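# Place rolled towel in basket beside the other towel

## Task

Move the rolled towel that lies on the table into the basket so it rests on the basket's floor, oriented the same way as the towel already inside; both towels must still be rolled up at the end.

## Robot and tools

Robot: two arms, left_arm and right_arm, each ending in a five-finger hand (left_arm carries a left hand, right_arm a right hand). Scene frame: origin at table height midway between the nominal bases, +z up, +x out over the table, left_arm on the +y side (image sides may differ). Calibrated bases: left_arm at (-0.001, +0.359, 0) m, right_arm at (+0.018, -0.300, 0) m, each turned only slightly about z. Fixed cameras and the table use the scene frame; every hand pose, velocity, target and wrist-camera pose is in that arm's own base frame.

Hand point: a spot fixed to the palm, 0.15 m along the fingers from the wrist mount and 0.05 m in front of the palm. Its +z runs along straight fingers, +y leaves the palm, +x crosses the palm away from the thumb on the right hand (toward the thumb on the left hand). Straight fingers extend 0.06-0.07 m past the point and sit 0.06 m behind it along -y. A wrist bracket on the little-finger side can strike objects. Arms track loosely: resting 1-5 cm short (usually low) of the command is normal and not proof of contact; a further command, even all zeros, re-requests the target, and you can add the missing distance as an offset.

Row layout (used by execute_actions and move): one flat list of 28 numbers covering both arms, each in [-1, 1]. Order: left dx, dy, dz, rx, ry, rz; left little, ring, middle, index, thumb_bend, thumb_turn; left force_limit, speed; then the same 14 for the right arm. The six pose numbers are offsets, not poses: they count from that arm's current Hand target, along its own base axes, with 1.0 = 0.6 m for dx, dy, dz and 1.0 = 180 degrees for the rotation vector rx, ry, rz (turning about the Hand target position). Orientation is clipped each step to within 40 degrees of the measured one. Sending six zeros re-commands the current Hand target.

Hand numbers are absolute targets, not offsets. Fingers and thumb_bend: +1 straight/open, -1 curled/closed. thumb_turn: +1 beside the palm, -1 across in front of it. A closed grasp with thumb turned in suits objects roughly 0.035-0.065 m thick. force_limit maps -1 to about 0 N and +1 to 10 N at the fingertip (15 N for the two thumb motors); speed rises from near zero at -1 to full at +0.48 and above. Use speed -0.94 or lower for a gentle close. No value means 'unchanged': to keep a hand as is, resend the last eight numbers actually executed for it (before any were sent, use its hand_measured six, then hand_force_limit and hand_speed). To squeeze harder, raise force_limit and send a target more closed than hand_measured; to loosen, send one more open.

execute_actions: actions is a list of actions; each action is up to 15 rows (each row one 1/30 s step, all offsets measured from the pose at that action's start, the last row held for the remaining steps). Repeating an offset in the next action moves further. cameras optionally names cameras; an empty actions list returns images of all cameras.

move: target is one 28-number row or a list of up to 15 rows, all offsets from the same starting Hand targets. speed is the path top speed in m/s (0.002 to 4.3, default 0.25; turn rate up to twice that in rad/s), one value or one per target. blend (m) rounds corners in a list; 0 means stop at each. blocking=false returns early while motion continues. Paths are straight, do not avoid obstacles or the other arm, end together and are capped at 10 s. Avoid paths passing near an arm's own base. The move: line reports the ending (done, off_target, moving, held, fault) and limits (paced = pose clipped, held = steps withheld). done means within 10 mm and 2 degrees; neither done nor off_target says anything about contact.

wait: seconds 0-10, arms hold their last command. stop: brakes a running move. zoom_image: camera plus region [x0, y0, x1, y1] in pixels (max 504 each way). show_instructions: reference images. finished_scene: ends the scene for good.

Results: end_effector_position (m) and end_effector_quat_wxyz per arm in base frame; Hand target (next offsets count from it); joint positions, velocities and torques (torques include arm weight, joints 3 and 4 wrap at ±28 N m); hand_measured, hand_stopped_by (moving, target, force, stalled, fault), hand_load_n (positive = pushing a finger open; a lost grip shows as load near 0). Joint ranges in rad: waist ±2.880, shoulder 0 to 3.142, elbow 0 to 3.019, wrist pitch -1.693 to 1.571, wrist yaw ±1.571, wrist roll ±2.094. Cameras: cam_high, cam_low, cam_roll_left, cam_roll_right, cam_left_wrist, cam_right_wrist, all 504x504.

Avoid: dropping the towel or anything leaving the table (failure), hard or fast contacts with fixed or heavy objects (failure), arms touching or one hand gripping the other's fingers, excessive finger force, and long holding of loads or stretched poses, which heats motors (MOTOR HOT warning at 85 °C, arm collapse at 100 °C). A blocked arm keeps pressing until commanded back past its hand point. The scene keeps running while you think.

Each tool is called after "Call:" as name([rows], argument=value, ...), one row to a line, values as JSON.

Reference images:

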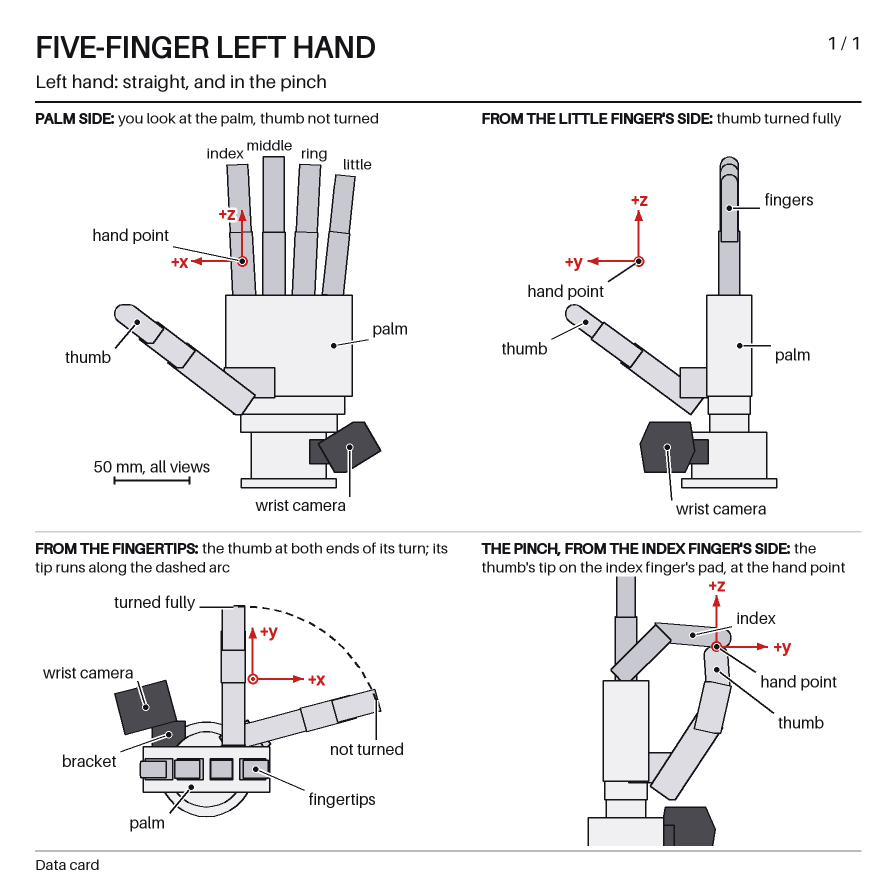

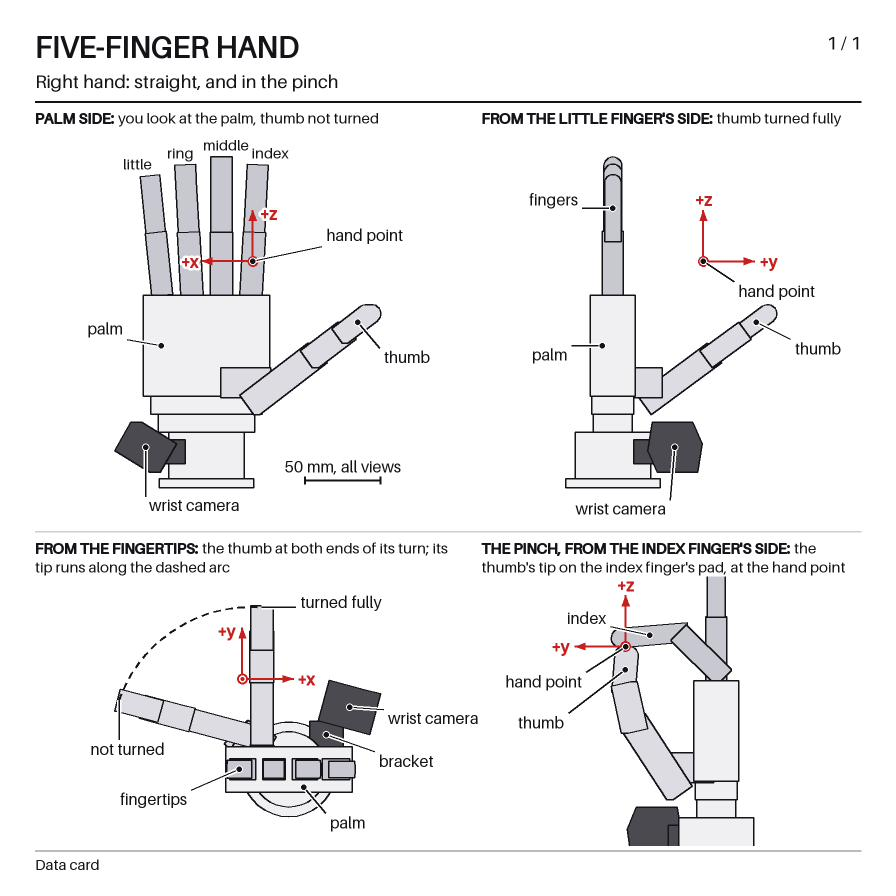

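## Session

Call:
execute_actions(actions=[])

Scene clock: 0.00 s.
left_arm: end_effector_position=(+0.8857, -0.2751, +0.2217) hand_measured=(+1.000, +1.000, +1.000, +1.000, +1.000, +1.000) hand_load_n=(+0.0, +0.0, +0.0, +0.0, +0.0, +0.0) hand_stopped_by=(target, target, target, target, target, target) hand_force_limit=0.00 hand_speed=-0.80 end_effector_quat_wxyz=(+0.667, -0.295, +0.624, -0.279) | right_arm: end_effector_position=(+0.8887, +0.0419, +0.2284) hand_measured=(+1.000, +1.000, +1.000, +1.000, +1.000, +1.000) hand_load_n=(+0.0, +0.0, +0.0, +0.0, +0.0, +0.0) hand_stopped_by=(target, target, target, target, target, target) hand_force_limit=0.00 hand_speed=-0.80 end_effector_quat_wxyz=(-0.154, +0.550, +0.399, +0.717)
Joint positions: left_arm=[-0.411 2.249 1.961 0.339 -0.456 0.756] | right_arm=[-0.08 2.213 1.709 0.628 -0.916 -1.889]
Joint velocities: within noise
Joint torques (N m): no reading
Heat: left arm: hottest shoulder 33 °C; right arm: hottest shoulder 36 °C.
Hand target: left_arm +0.8897, -0.2769, +0.2393; +0.674, -0.295, +0.613, -0.287 | right_arm +0.8923, +0.0416, +0.2441; -0.147, +0.540, +0.402, +0.724

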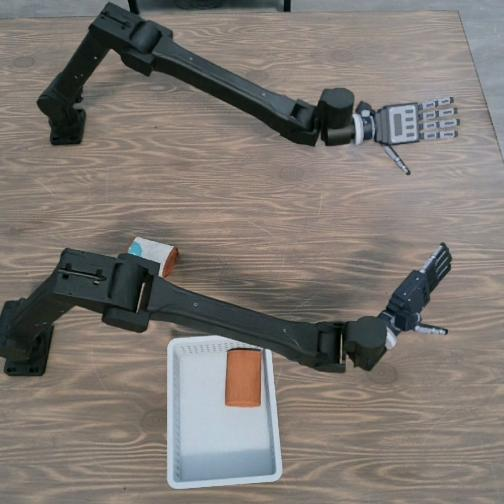

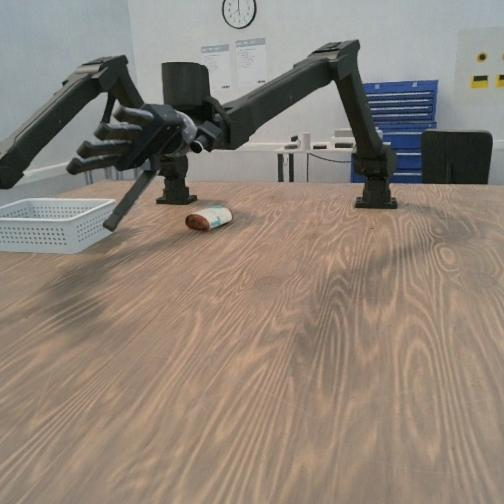

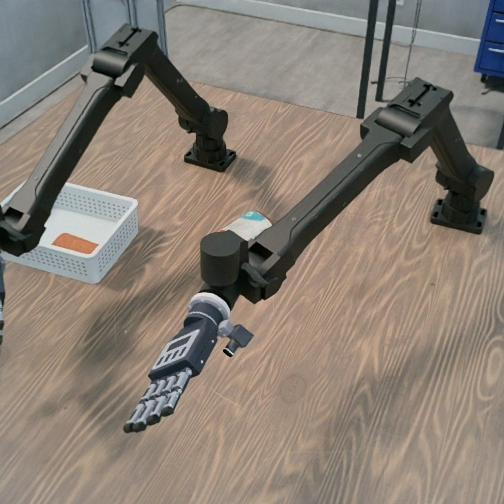

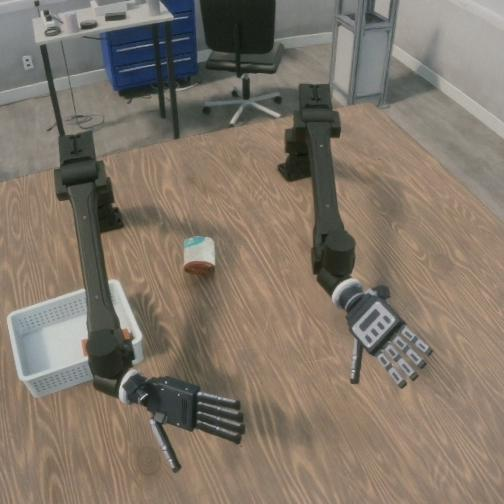

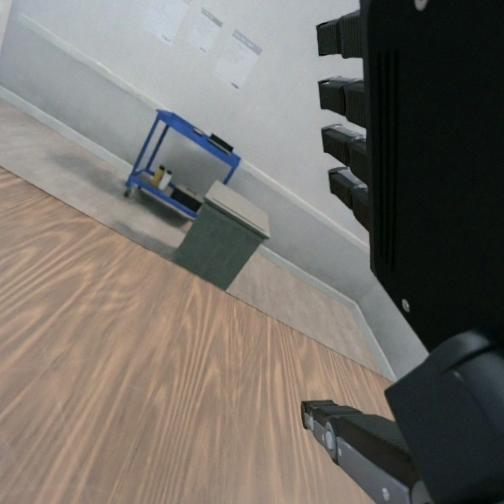

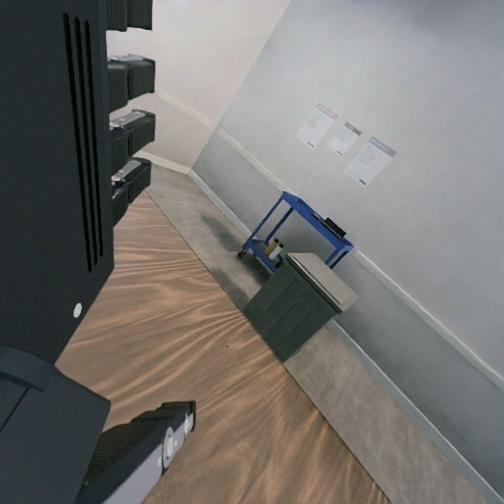

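Call:
zoom_image(camera="cam_high", region=[100, 220, 300, 420])

Call:
zoom_image(camera="cam_roll_right", region=[0, 210, 250, 460])

Call:
zoom_image(camera="cam_low", region=[0, 150, 250, 300])

Call:
zoom_image(camera="cam_roll_left", region=[0, 150, 300, 300])

Scaled by 2.520 from the camera's 504x504 image, which has a finer 720x720 frame.

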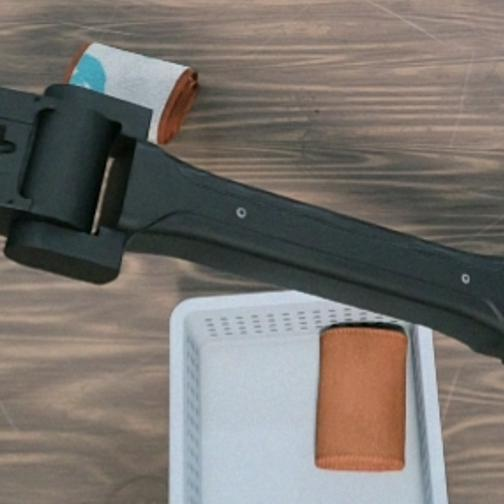

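Scaled by 2.016 from the camera's 504x504 image, which has a finer 720x720 frame.

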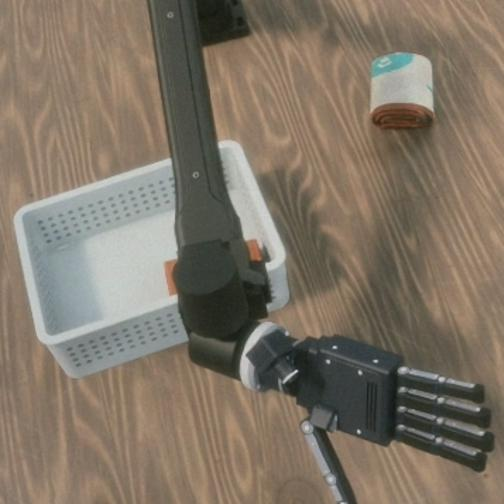

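Scaled by 2.016 from the camera's 504x504 image, which has a finer 720x720 frame.

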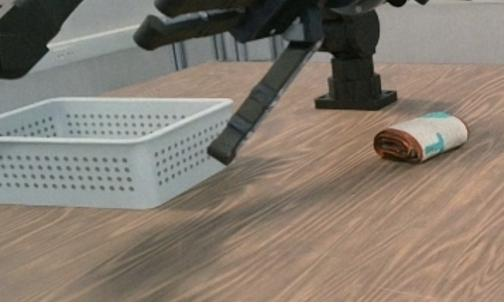

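Scaled by 1.680 from the camera's 504x504 image, which has a finer 720x720 frame.

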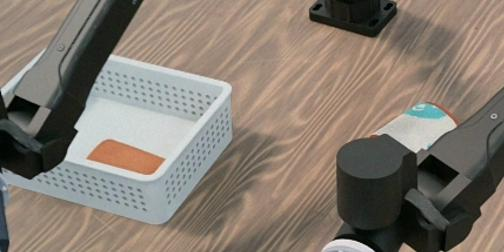

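Call:
move(target=[-0.2, 0.5, 0.1, 0,0,0, 1,1,1,1,1,1,0,-0.8, -0.737,0.097,0.12,0.0533,0.6184,-0.0709,1,1,1,1,1,-1,0,0], speed=0.35, cameras=["all"])

Scene clock: 14.63 s.
left_arm: end_effector_position=(+0.7731, +0.0194, +0.2805) hand_measured=(+1.000, +1.000, +1.000, +1.000, +1.000, +1.000) hand_load_n=(+0.0, +0.0, -0.5, +0.0, +0.0, +0.0) hand_stopped_by=(target, target, target, target, target, target) hand_force_limit=0.00 hand_speed=-0.80 end_effector_quat_wxyz=(+0.665, -0.294, +0.628, -0.278) | right_arm: end_effector_position=(+0.4444, +0.0941, +0.3039) hand_measured=(+1.000, +1.000, +1.000, +1.000, +1.000, -1.000) hand_load_n=(+0.0, +0.0, +0.0, +0.0, +0.0, +0.0) hand_stopped_by=(target, target, target, target, target, target) hand_force_limit=0.00 hand_speed=0.00 end_effector_quat_wxyz=(-0.381, +0.925, -0.009, +0.002)
Joint positions: left_arm=[-0.01 1.746 1.325 0.46 -0.051 0.739] | right_arm=[0 1.582 1.713 -1.686 -0.782 -1.546]
Joint torques (N m): left_arm=[-1.08 -22.42 8.13 2.65 0.05 -0.13] | right_arm=[0.09 -13.45 11.03 0.17 -0.86 0.12]
Heat: left arm: hottest elbow 38 °C; right arm: hottest shoulder 39 °C.
Hand target: left_arm +0.7697, +0.0230, +0.2992; +0.674, -0.295, +0.613, -0.287 | right_arm +0.4501, +0.0997, +0.3162; -0.383, +0.924, +0.000, +0.001
Off the commanded pose: left_arm 0.019 m, 2 deg | right_arm 0.015 m, 1 deg.
joint sent to its limit (right arm) — joint 4 (wrist pitch), lower limit. The joint targets still meet the commanded pose.
move: off_target (left_arm, right_arm)

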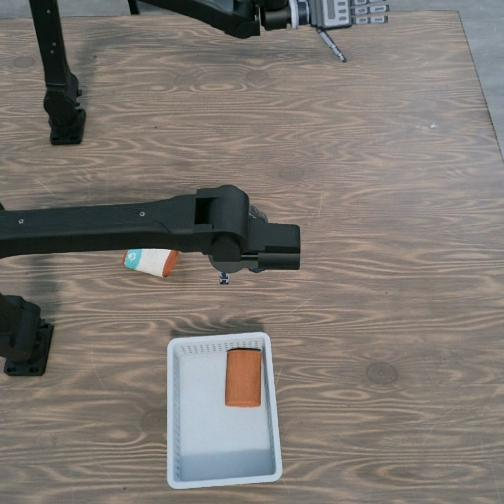

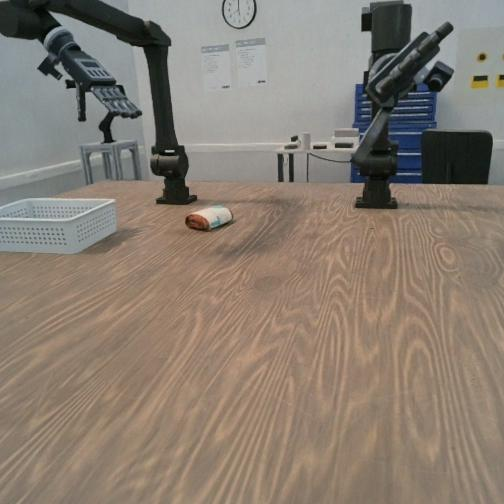

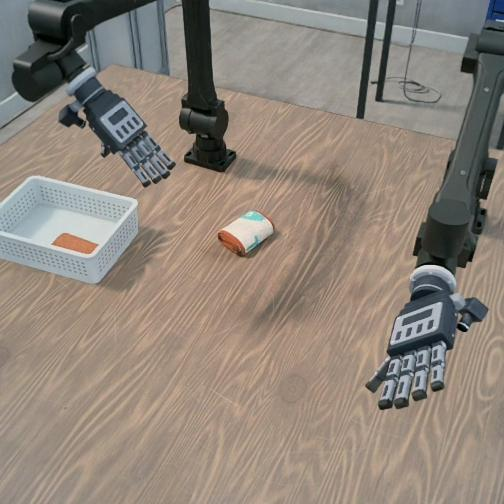

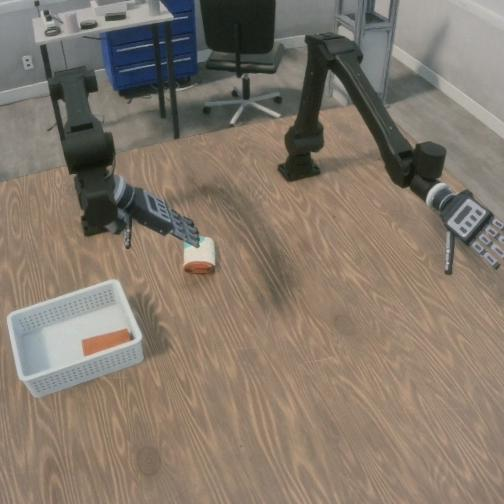

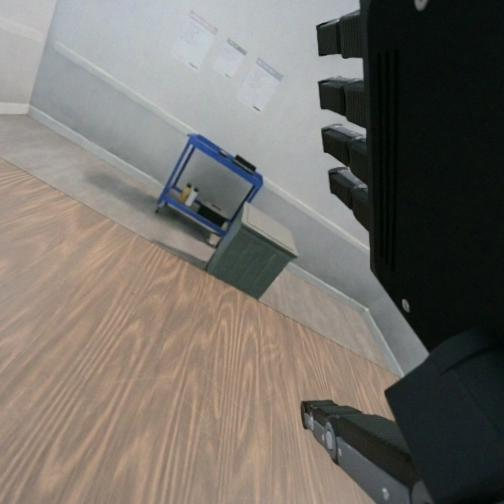

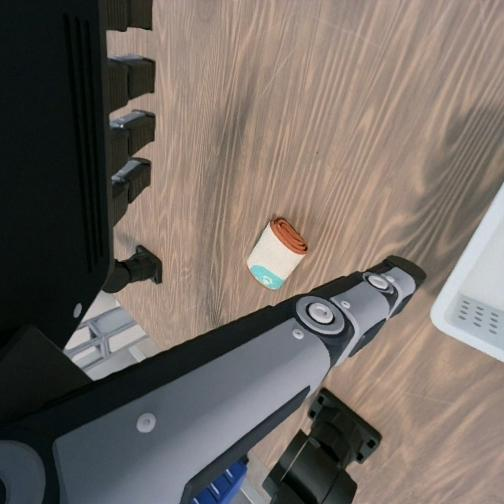

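Call:
zoom_image(camera="cam_high", region=[110, 230, 300, 500])

Call:
zoom_image(camera="cam_roll_right", region=[0, 210, 250, 410])

Call:
zoom_image(camera="cam_right_wrist", region=[200, 180, 504, 484])

Call:
zoom_image(camera="cam_low", region=[0, 170, 250, 270])

Scaled by 1.867 from the camera's 504x504 image, which has a finer 720x720 frame.

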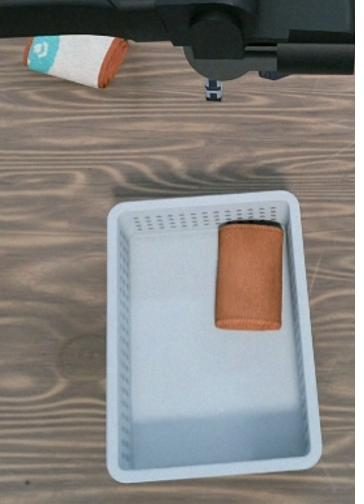

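Scaled by 2.016 from the camera's 504x504 image, which has a finer 720x720 frame.

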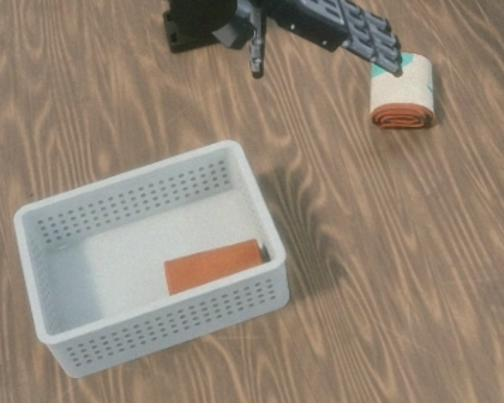

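Scaled by 1.658 from the camera's 504x504 image, which has a finer 720x720 frame.

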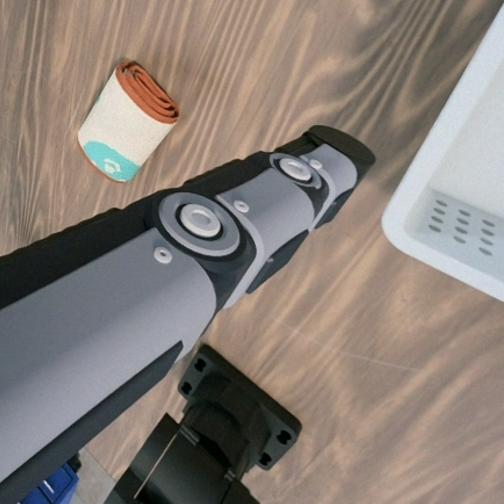

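Scaled by 2.016 from the camera's 504x504 image, which has a finer 720x720 frame.

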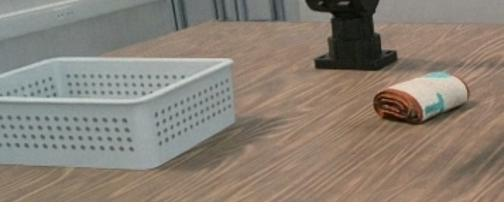

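Call:
move(target=[0, 0, 0, 0,0,0, 1,1,1,1,1,1,0,-0.8, -0.365,0.174,-0.233,0,0,-0.0722,1,1,1,1,1,-1,0,0], speed=0.25, cameras=["all"])

Scene clock: 24.33 s.
left_arm: end_effector_position=(+0.7731, +0.0194, +0.2805) hand_measured=(+1.000, +1.000, +1.000, +1.000, +1.000, +1.000) hand_load_n=(+0.0, +0.0, +0.0, +0.0, +0.0, +0.0) hand_stopped_by=(target, target, target, target, target, target) hand_force_limit=0.00 hand_speed=-0.80 end_effector_quat_wxyz=(+0.665, -0.294, +0.628, -0.278) | right_arm: end_effector_position=(+0.2307, +0.2004, +0.1732) hand_measured=(+1.000, +1.000, +1.000, +1.000, +1.000, -1.000) hand_load_n=(+0.0, -0.5, +0.0, +0.0, +0.0, +0.0) hand_stopped_by=(target, target, target, target, target, target) hand_force_limit=0.00 hand_speed=0.00 end_effector_quat_wxyz=(-0.376, +0.920, -0.108, +0.038)
Joint positions: left_arm=[-0.01 1.746 1.325 0.46 -0.051 0.739] | right_arm=[0.403 0.924 0.778 -0.907 -0.605 -0.768]
Joint torques (N m): left_arm=[-0.21 -23.24 8.01 2.52 0.05 -0.15] | right_arm=[0.03 -5.25 8.66 1.84 -0.48 0.18]
Heat: left arm: hottest elbow 38 °C; right arm: hottest shoulder 39 °C.
Hand target: left_arm +0.7697, +0.0230, +0.2992; +0.674, -0.295, +0.613, -0.287 | right_arm +0.2310, +0.2042, +0.1764; -0.381, +0.918, -0.104, +0.044
Off the commanded pose: left_arm 0.019 m, 2 deg | right_arm 0.005 m, 1 deg.
move: off_target (left_arm)

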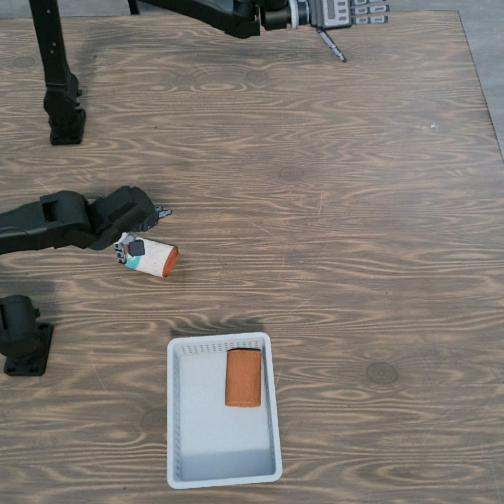

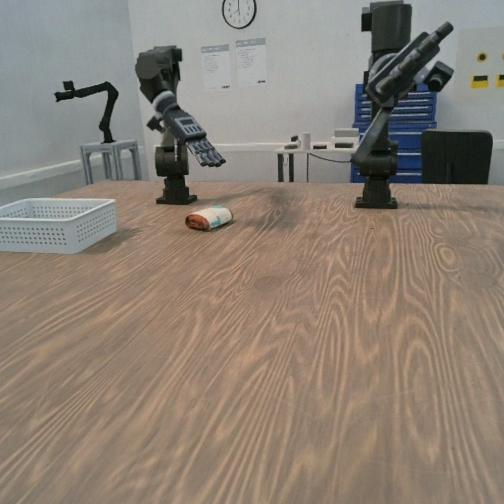

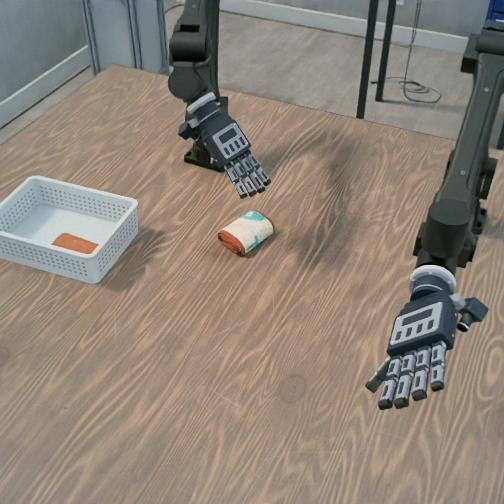

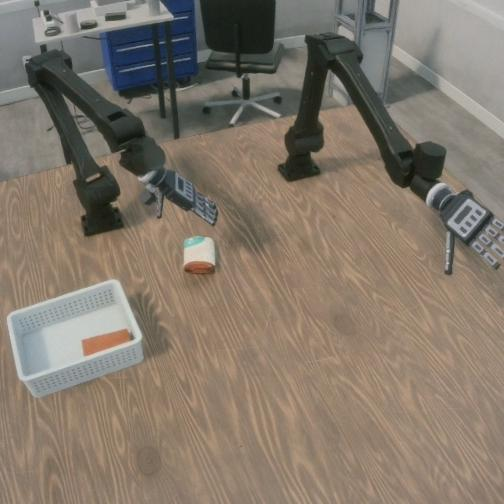

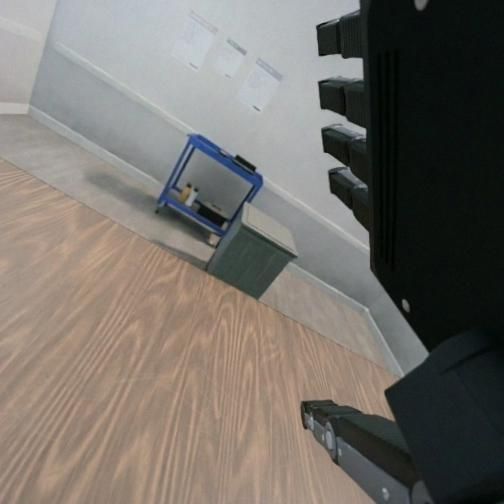

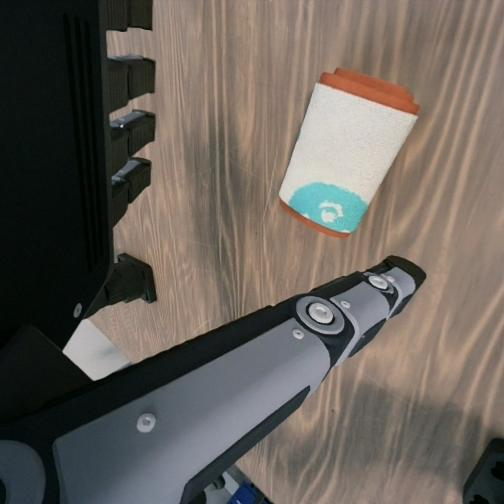

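Call:
zoom_image(camera="cam_high", region=[70, 180, 230, 300])

Call:
zoom_image(camera="cam_roll_right", region=[120, 140, 260, 290])

Call:
zoom_image(camera="cam_roll_left", region=[160, 90, 320, 270])

Scaled by 3.150 from the camera's 504x504 image, which has a finer 720x720 frame.

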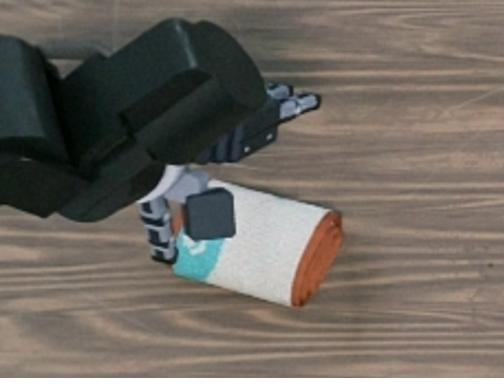

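Scaled by 3.360 from the camera's 504x504 image, which has a finer 720x720 frame.

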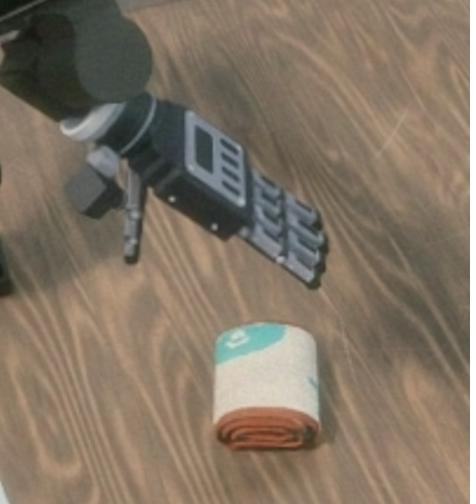

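Scaled by 2.800 from the camera's 504x504 image, which has a finer 720x720 frame.

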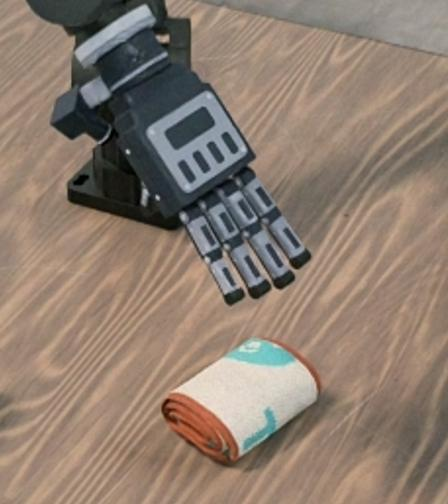

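Call:
move(target=[0, 0, 0, 0,0,0, 1,1,1,1,1,1,0,-0.8, 0.011,0.049,-0.119,0,0,0,1,1,1,1,1,-1,0,0], speed=0.15, cameras=["all"])

Call:
zoom_image(camera="cam_high", region=[70, 180, 230, 300])

Call:
zoom_image(camera="cam_roll_right", region=[120, 140, 260, 290])

Call:
zoom_image(camera="cam_roll_left", region=[160, 90, 320, 270])

Call:
zoom_image(camera="cam_low", region=[120, 130, 280, 250])

Scene clock: 29.27 s.
left_arm: end_effector_position=(+0.7731, +0.0194, +0.2805) hand_measured=(+1.000, +1.000, +1.000, +1.000, +1.000, +1.000) hand_load_n=(+0.0, +0.0, +0.0, +0.0, +0.0, +0.0) hand_stopped_by=(target, target, target, target, target, target) hand_force_limit=0.00 hand_speed=-0.80 end_effector_quat_wxyz=(+0.665, -0.294, +0.628, -0.278) | right_arm: end_effector_position=(+0.2368, +0.2290, +0.1056) hand_measured=(+1.000, +1.000, +1.000, +1.000, +1.000, -1.000) hand_load_n=(+0.0, +0.0, +0.0, +0.0, +0.0, +0.0) hand_stopped_by=(target, target, target, target, target, target) hand_force_limit=0.00 hand_speed=0.00 end_effector_quat_wxyz=(-0.379, +0.918, -0.106, +0.044)
Joint positions: left_arm=[-0.01 1.746 1.325 0.46 -0.051 0.739] | right_arm=[0.49 1.022 0.643 -0.611 -0.558 -0.681]
Joint torques (N m): left_arm=[-0.73 -22.12 8.06 2.59 0.05 -0.18] | right_arm=[0.09 -4.72 8.42 1.99 -0.43 0.15]
Heat: left arm: hottest elbow 38 °C; right arm: hottest shoulder 38 °C.
Hand target: left_arm +0.7697, +0.0230, +0.2992; +0.674, -0.295, +0.613, -0.287 | right_arm +0.2376, +0.2336, +0.1051; -0.380, +0.918, -0.104, +0.044
Off the commanded pose: left_arm 0.019 m, 2 deg | right_arm 0.005 m, 0 deg.
move: off_target (left_arm)

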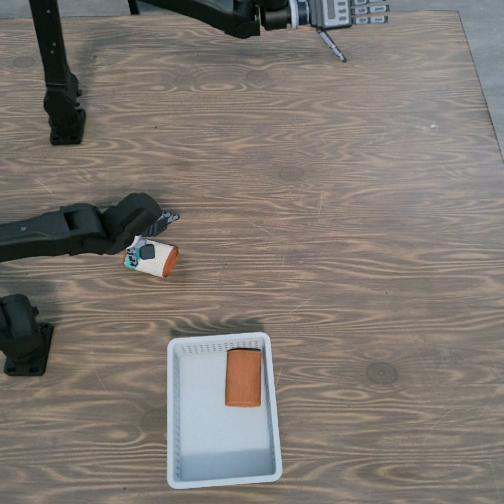

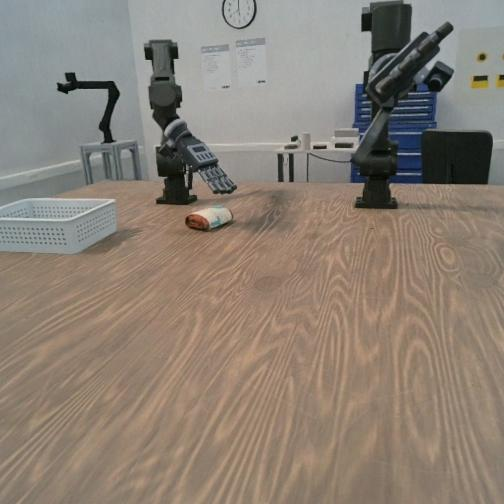

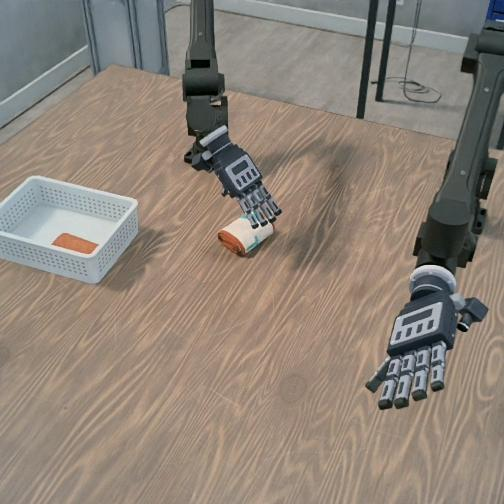

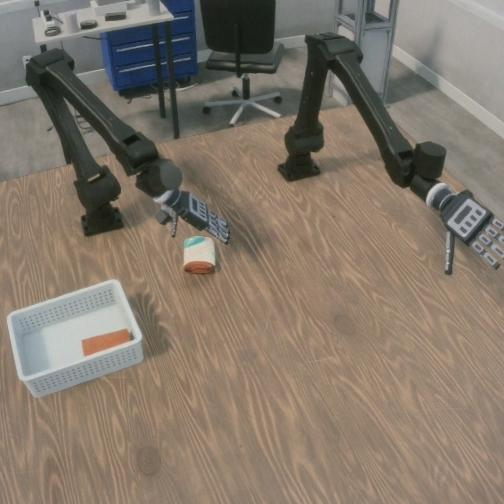

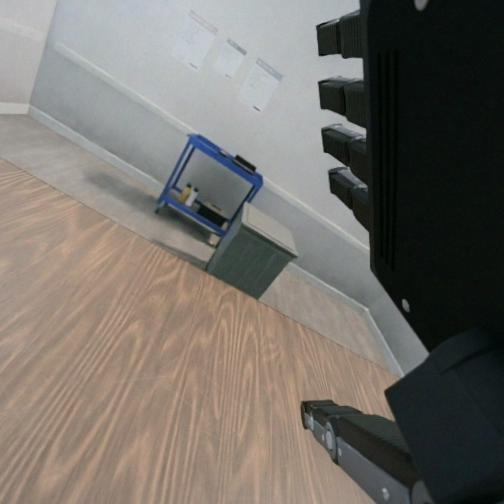

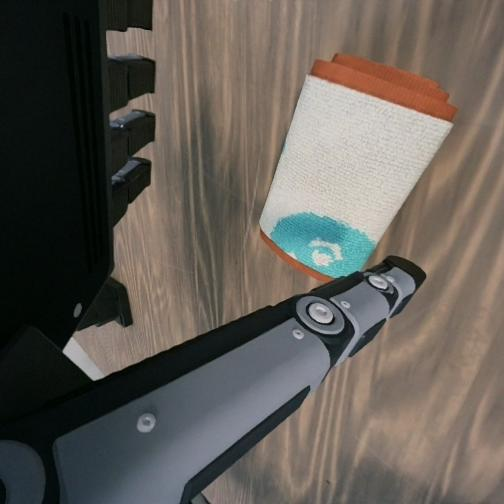

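Scaled by 3.150 from the camera's 504x504 image, which has a finer 720x720 frame.

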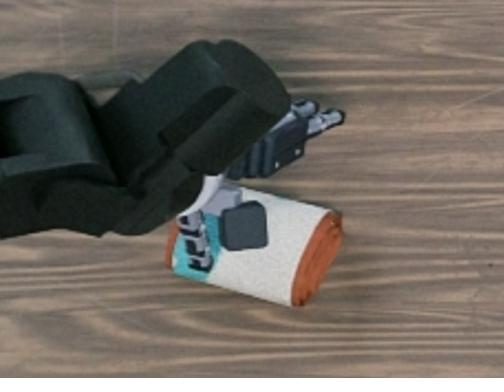

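Scaled by 3.360 from the camera's 504x504 image, which has a finer 720x720 frame.

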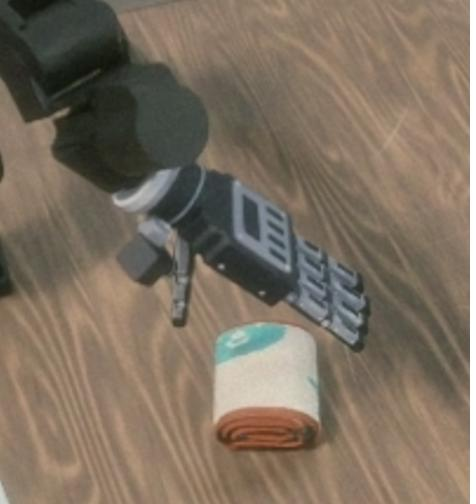

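Scaled by 2.800 from the camera's 504x504 image, which has a finer 720x720 frame.

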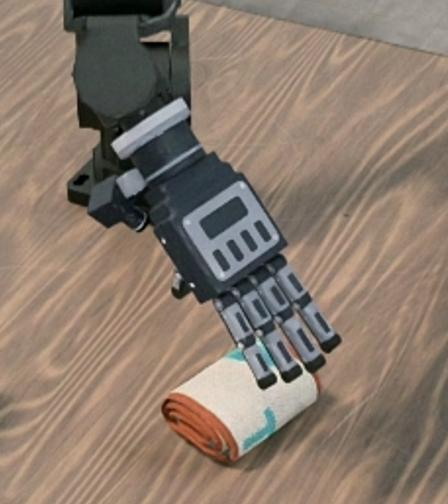

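Scaled by 3.150 from the camera's 504x504 image, which has a finer 720x720 frame.

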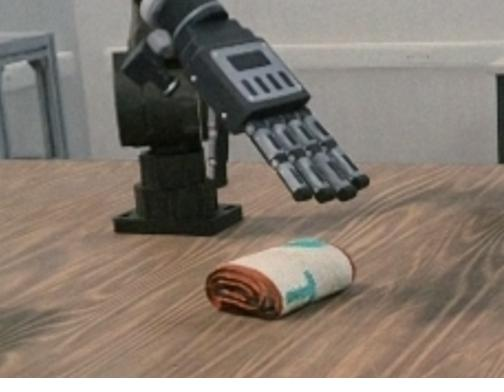

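Call:
move(target=[0, 0, 0, 0,0,0, 1,1,1,1,1,1,0,-0.8, 0,0,-0.083,0,0,0,1,1,1,1,1,-1,0,0], speed=0.1, cameras=["all"])

Call:
zoom_image(camera="cam_high", region=[70, 180, 230, 300])

Call:
zoom_image(camera="cam_roll_right", region=[120, 140, 260, 290])

Call:
zoom_image(camera="cam_roll_left", region=[160, 90, 320, 270])

Call:
zoom_image(camera="cam_low", region=[120, 130, 280, 250])

Scene clock: 34.03 s.
left_arm: end_effector_position=(+0.7731, +0.0194, +0.2805) hand_measured=(+1.000, +1.000, +1.000, +1.000, +1.000, +1.000) hand_load_n=(+0.0, +0.0, +0.0, +0.0, +0.0, +0.0) hand_stopped_by=(target, target, target, target, target, target) hand_force_limit=0.00 hand_speed=-0.80 end_effector_quat_wxyz=(+0.665, -0.294, +0.628, -0.278) | right_arm: end_effector_position=(+0.2375, +0.2294, +0.0564) hand_measured=(+1.000, +1.000, +1.000, +1.000, +1.000, -1.000) hand_load_n=(+0.0, +0.0, +0.0, +0.0, +0.0, +0.0) hand_stopped_by=(target, target, target, target, target, target) hand_force_limit=0.00 hand_speed=0.00 end_effector_quat_wxyz=(-0.379, +0.918, -0.106, +0.045)
Joint positions: left_arm=[-0.01 1.746 1.325 0.46 -0.051 0.739] | right_arm=[0.49 1.106 0.551 -0.434 -0.558 -0.68]
Joint torques (N m): left_arm=[-0.67 -22.42 8.1 2.69 0.09 -0.12] | right_arm=[0.09 -5.13 7.75 1.83 -0.43 0.14]
Heat: left arm: hottest elbow 38 °C; right arm: hottest shoulder 38 °C.
Hand target: left_arm +0.7697, +0.0230, +0.2992; +0.674, -0.295, +0.613, -0.287 | right_arm +0.2377, +0.2336, +0.0552; -0.380, +0.918, -0.104, +0.044
Off the commanded pose: left_arm 0.019 m, 2 deg | right_arm 0.004 m, 0 deg.
move: off_target (left_arm)

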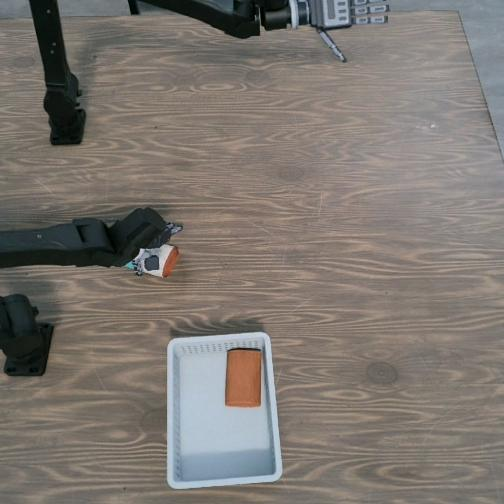

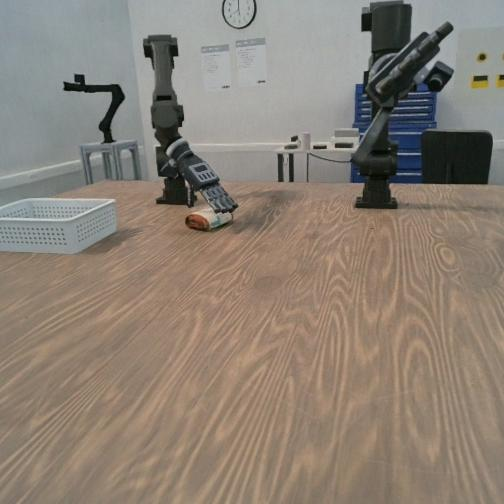

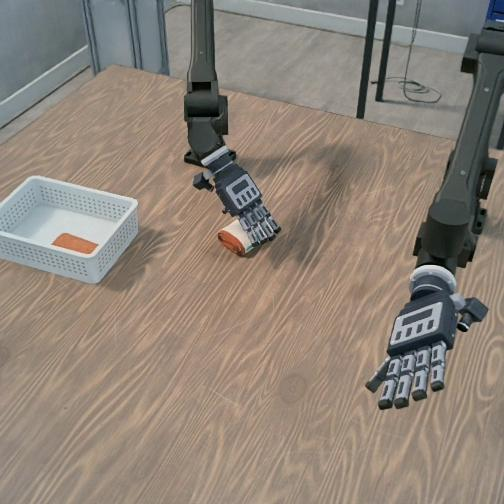

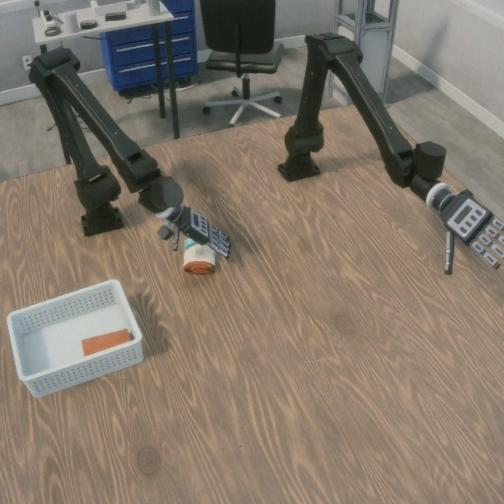

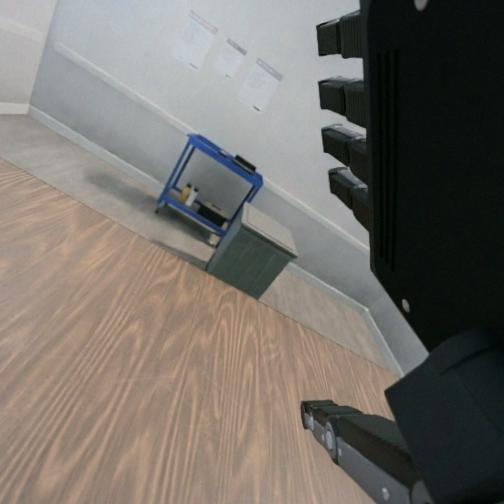

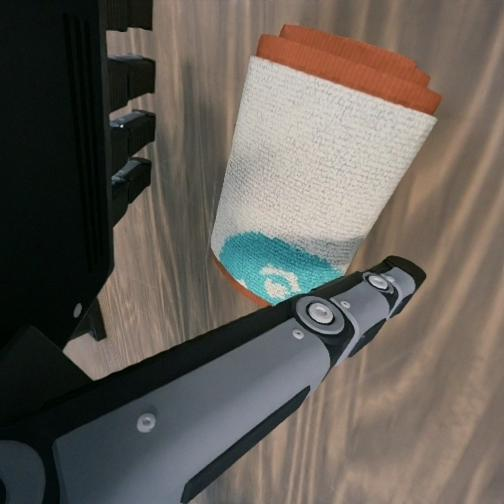

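Scaled by 3.150 from the camera's 504x504 image, which has a finer 720x720 frame.

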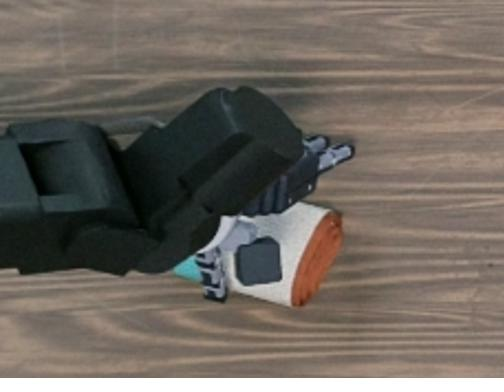

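Scaled by 3.360 from the camera's 504x504 image, which has a finer 720x720 frame.

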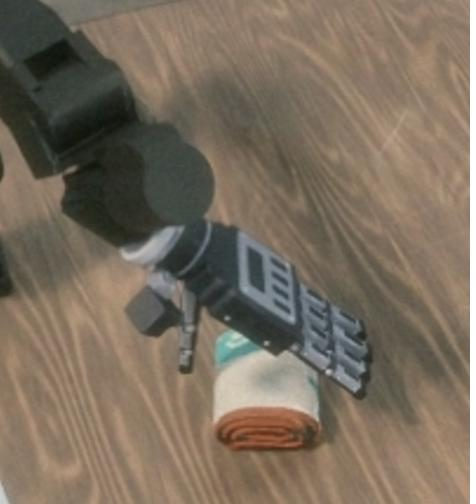

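Scaled by 2.800 from the camera's 504x504 image, which has a finer 720x720 frame.

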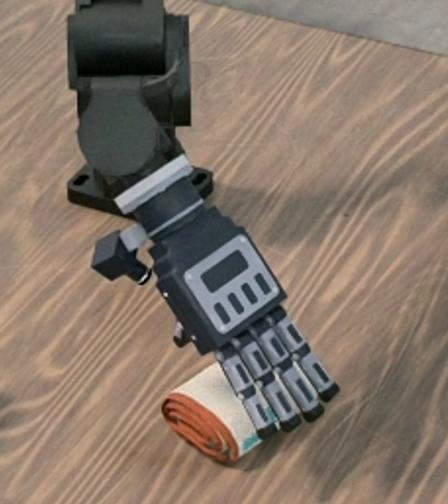

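Scaled by 3.150 from the camera's 504x504 image, which has a finer 720x720 frame.

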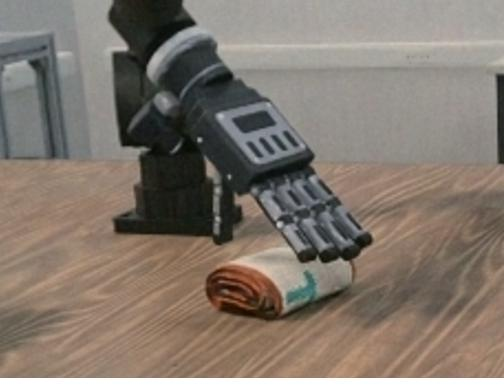

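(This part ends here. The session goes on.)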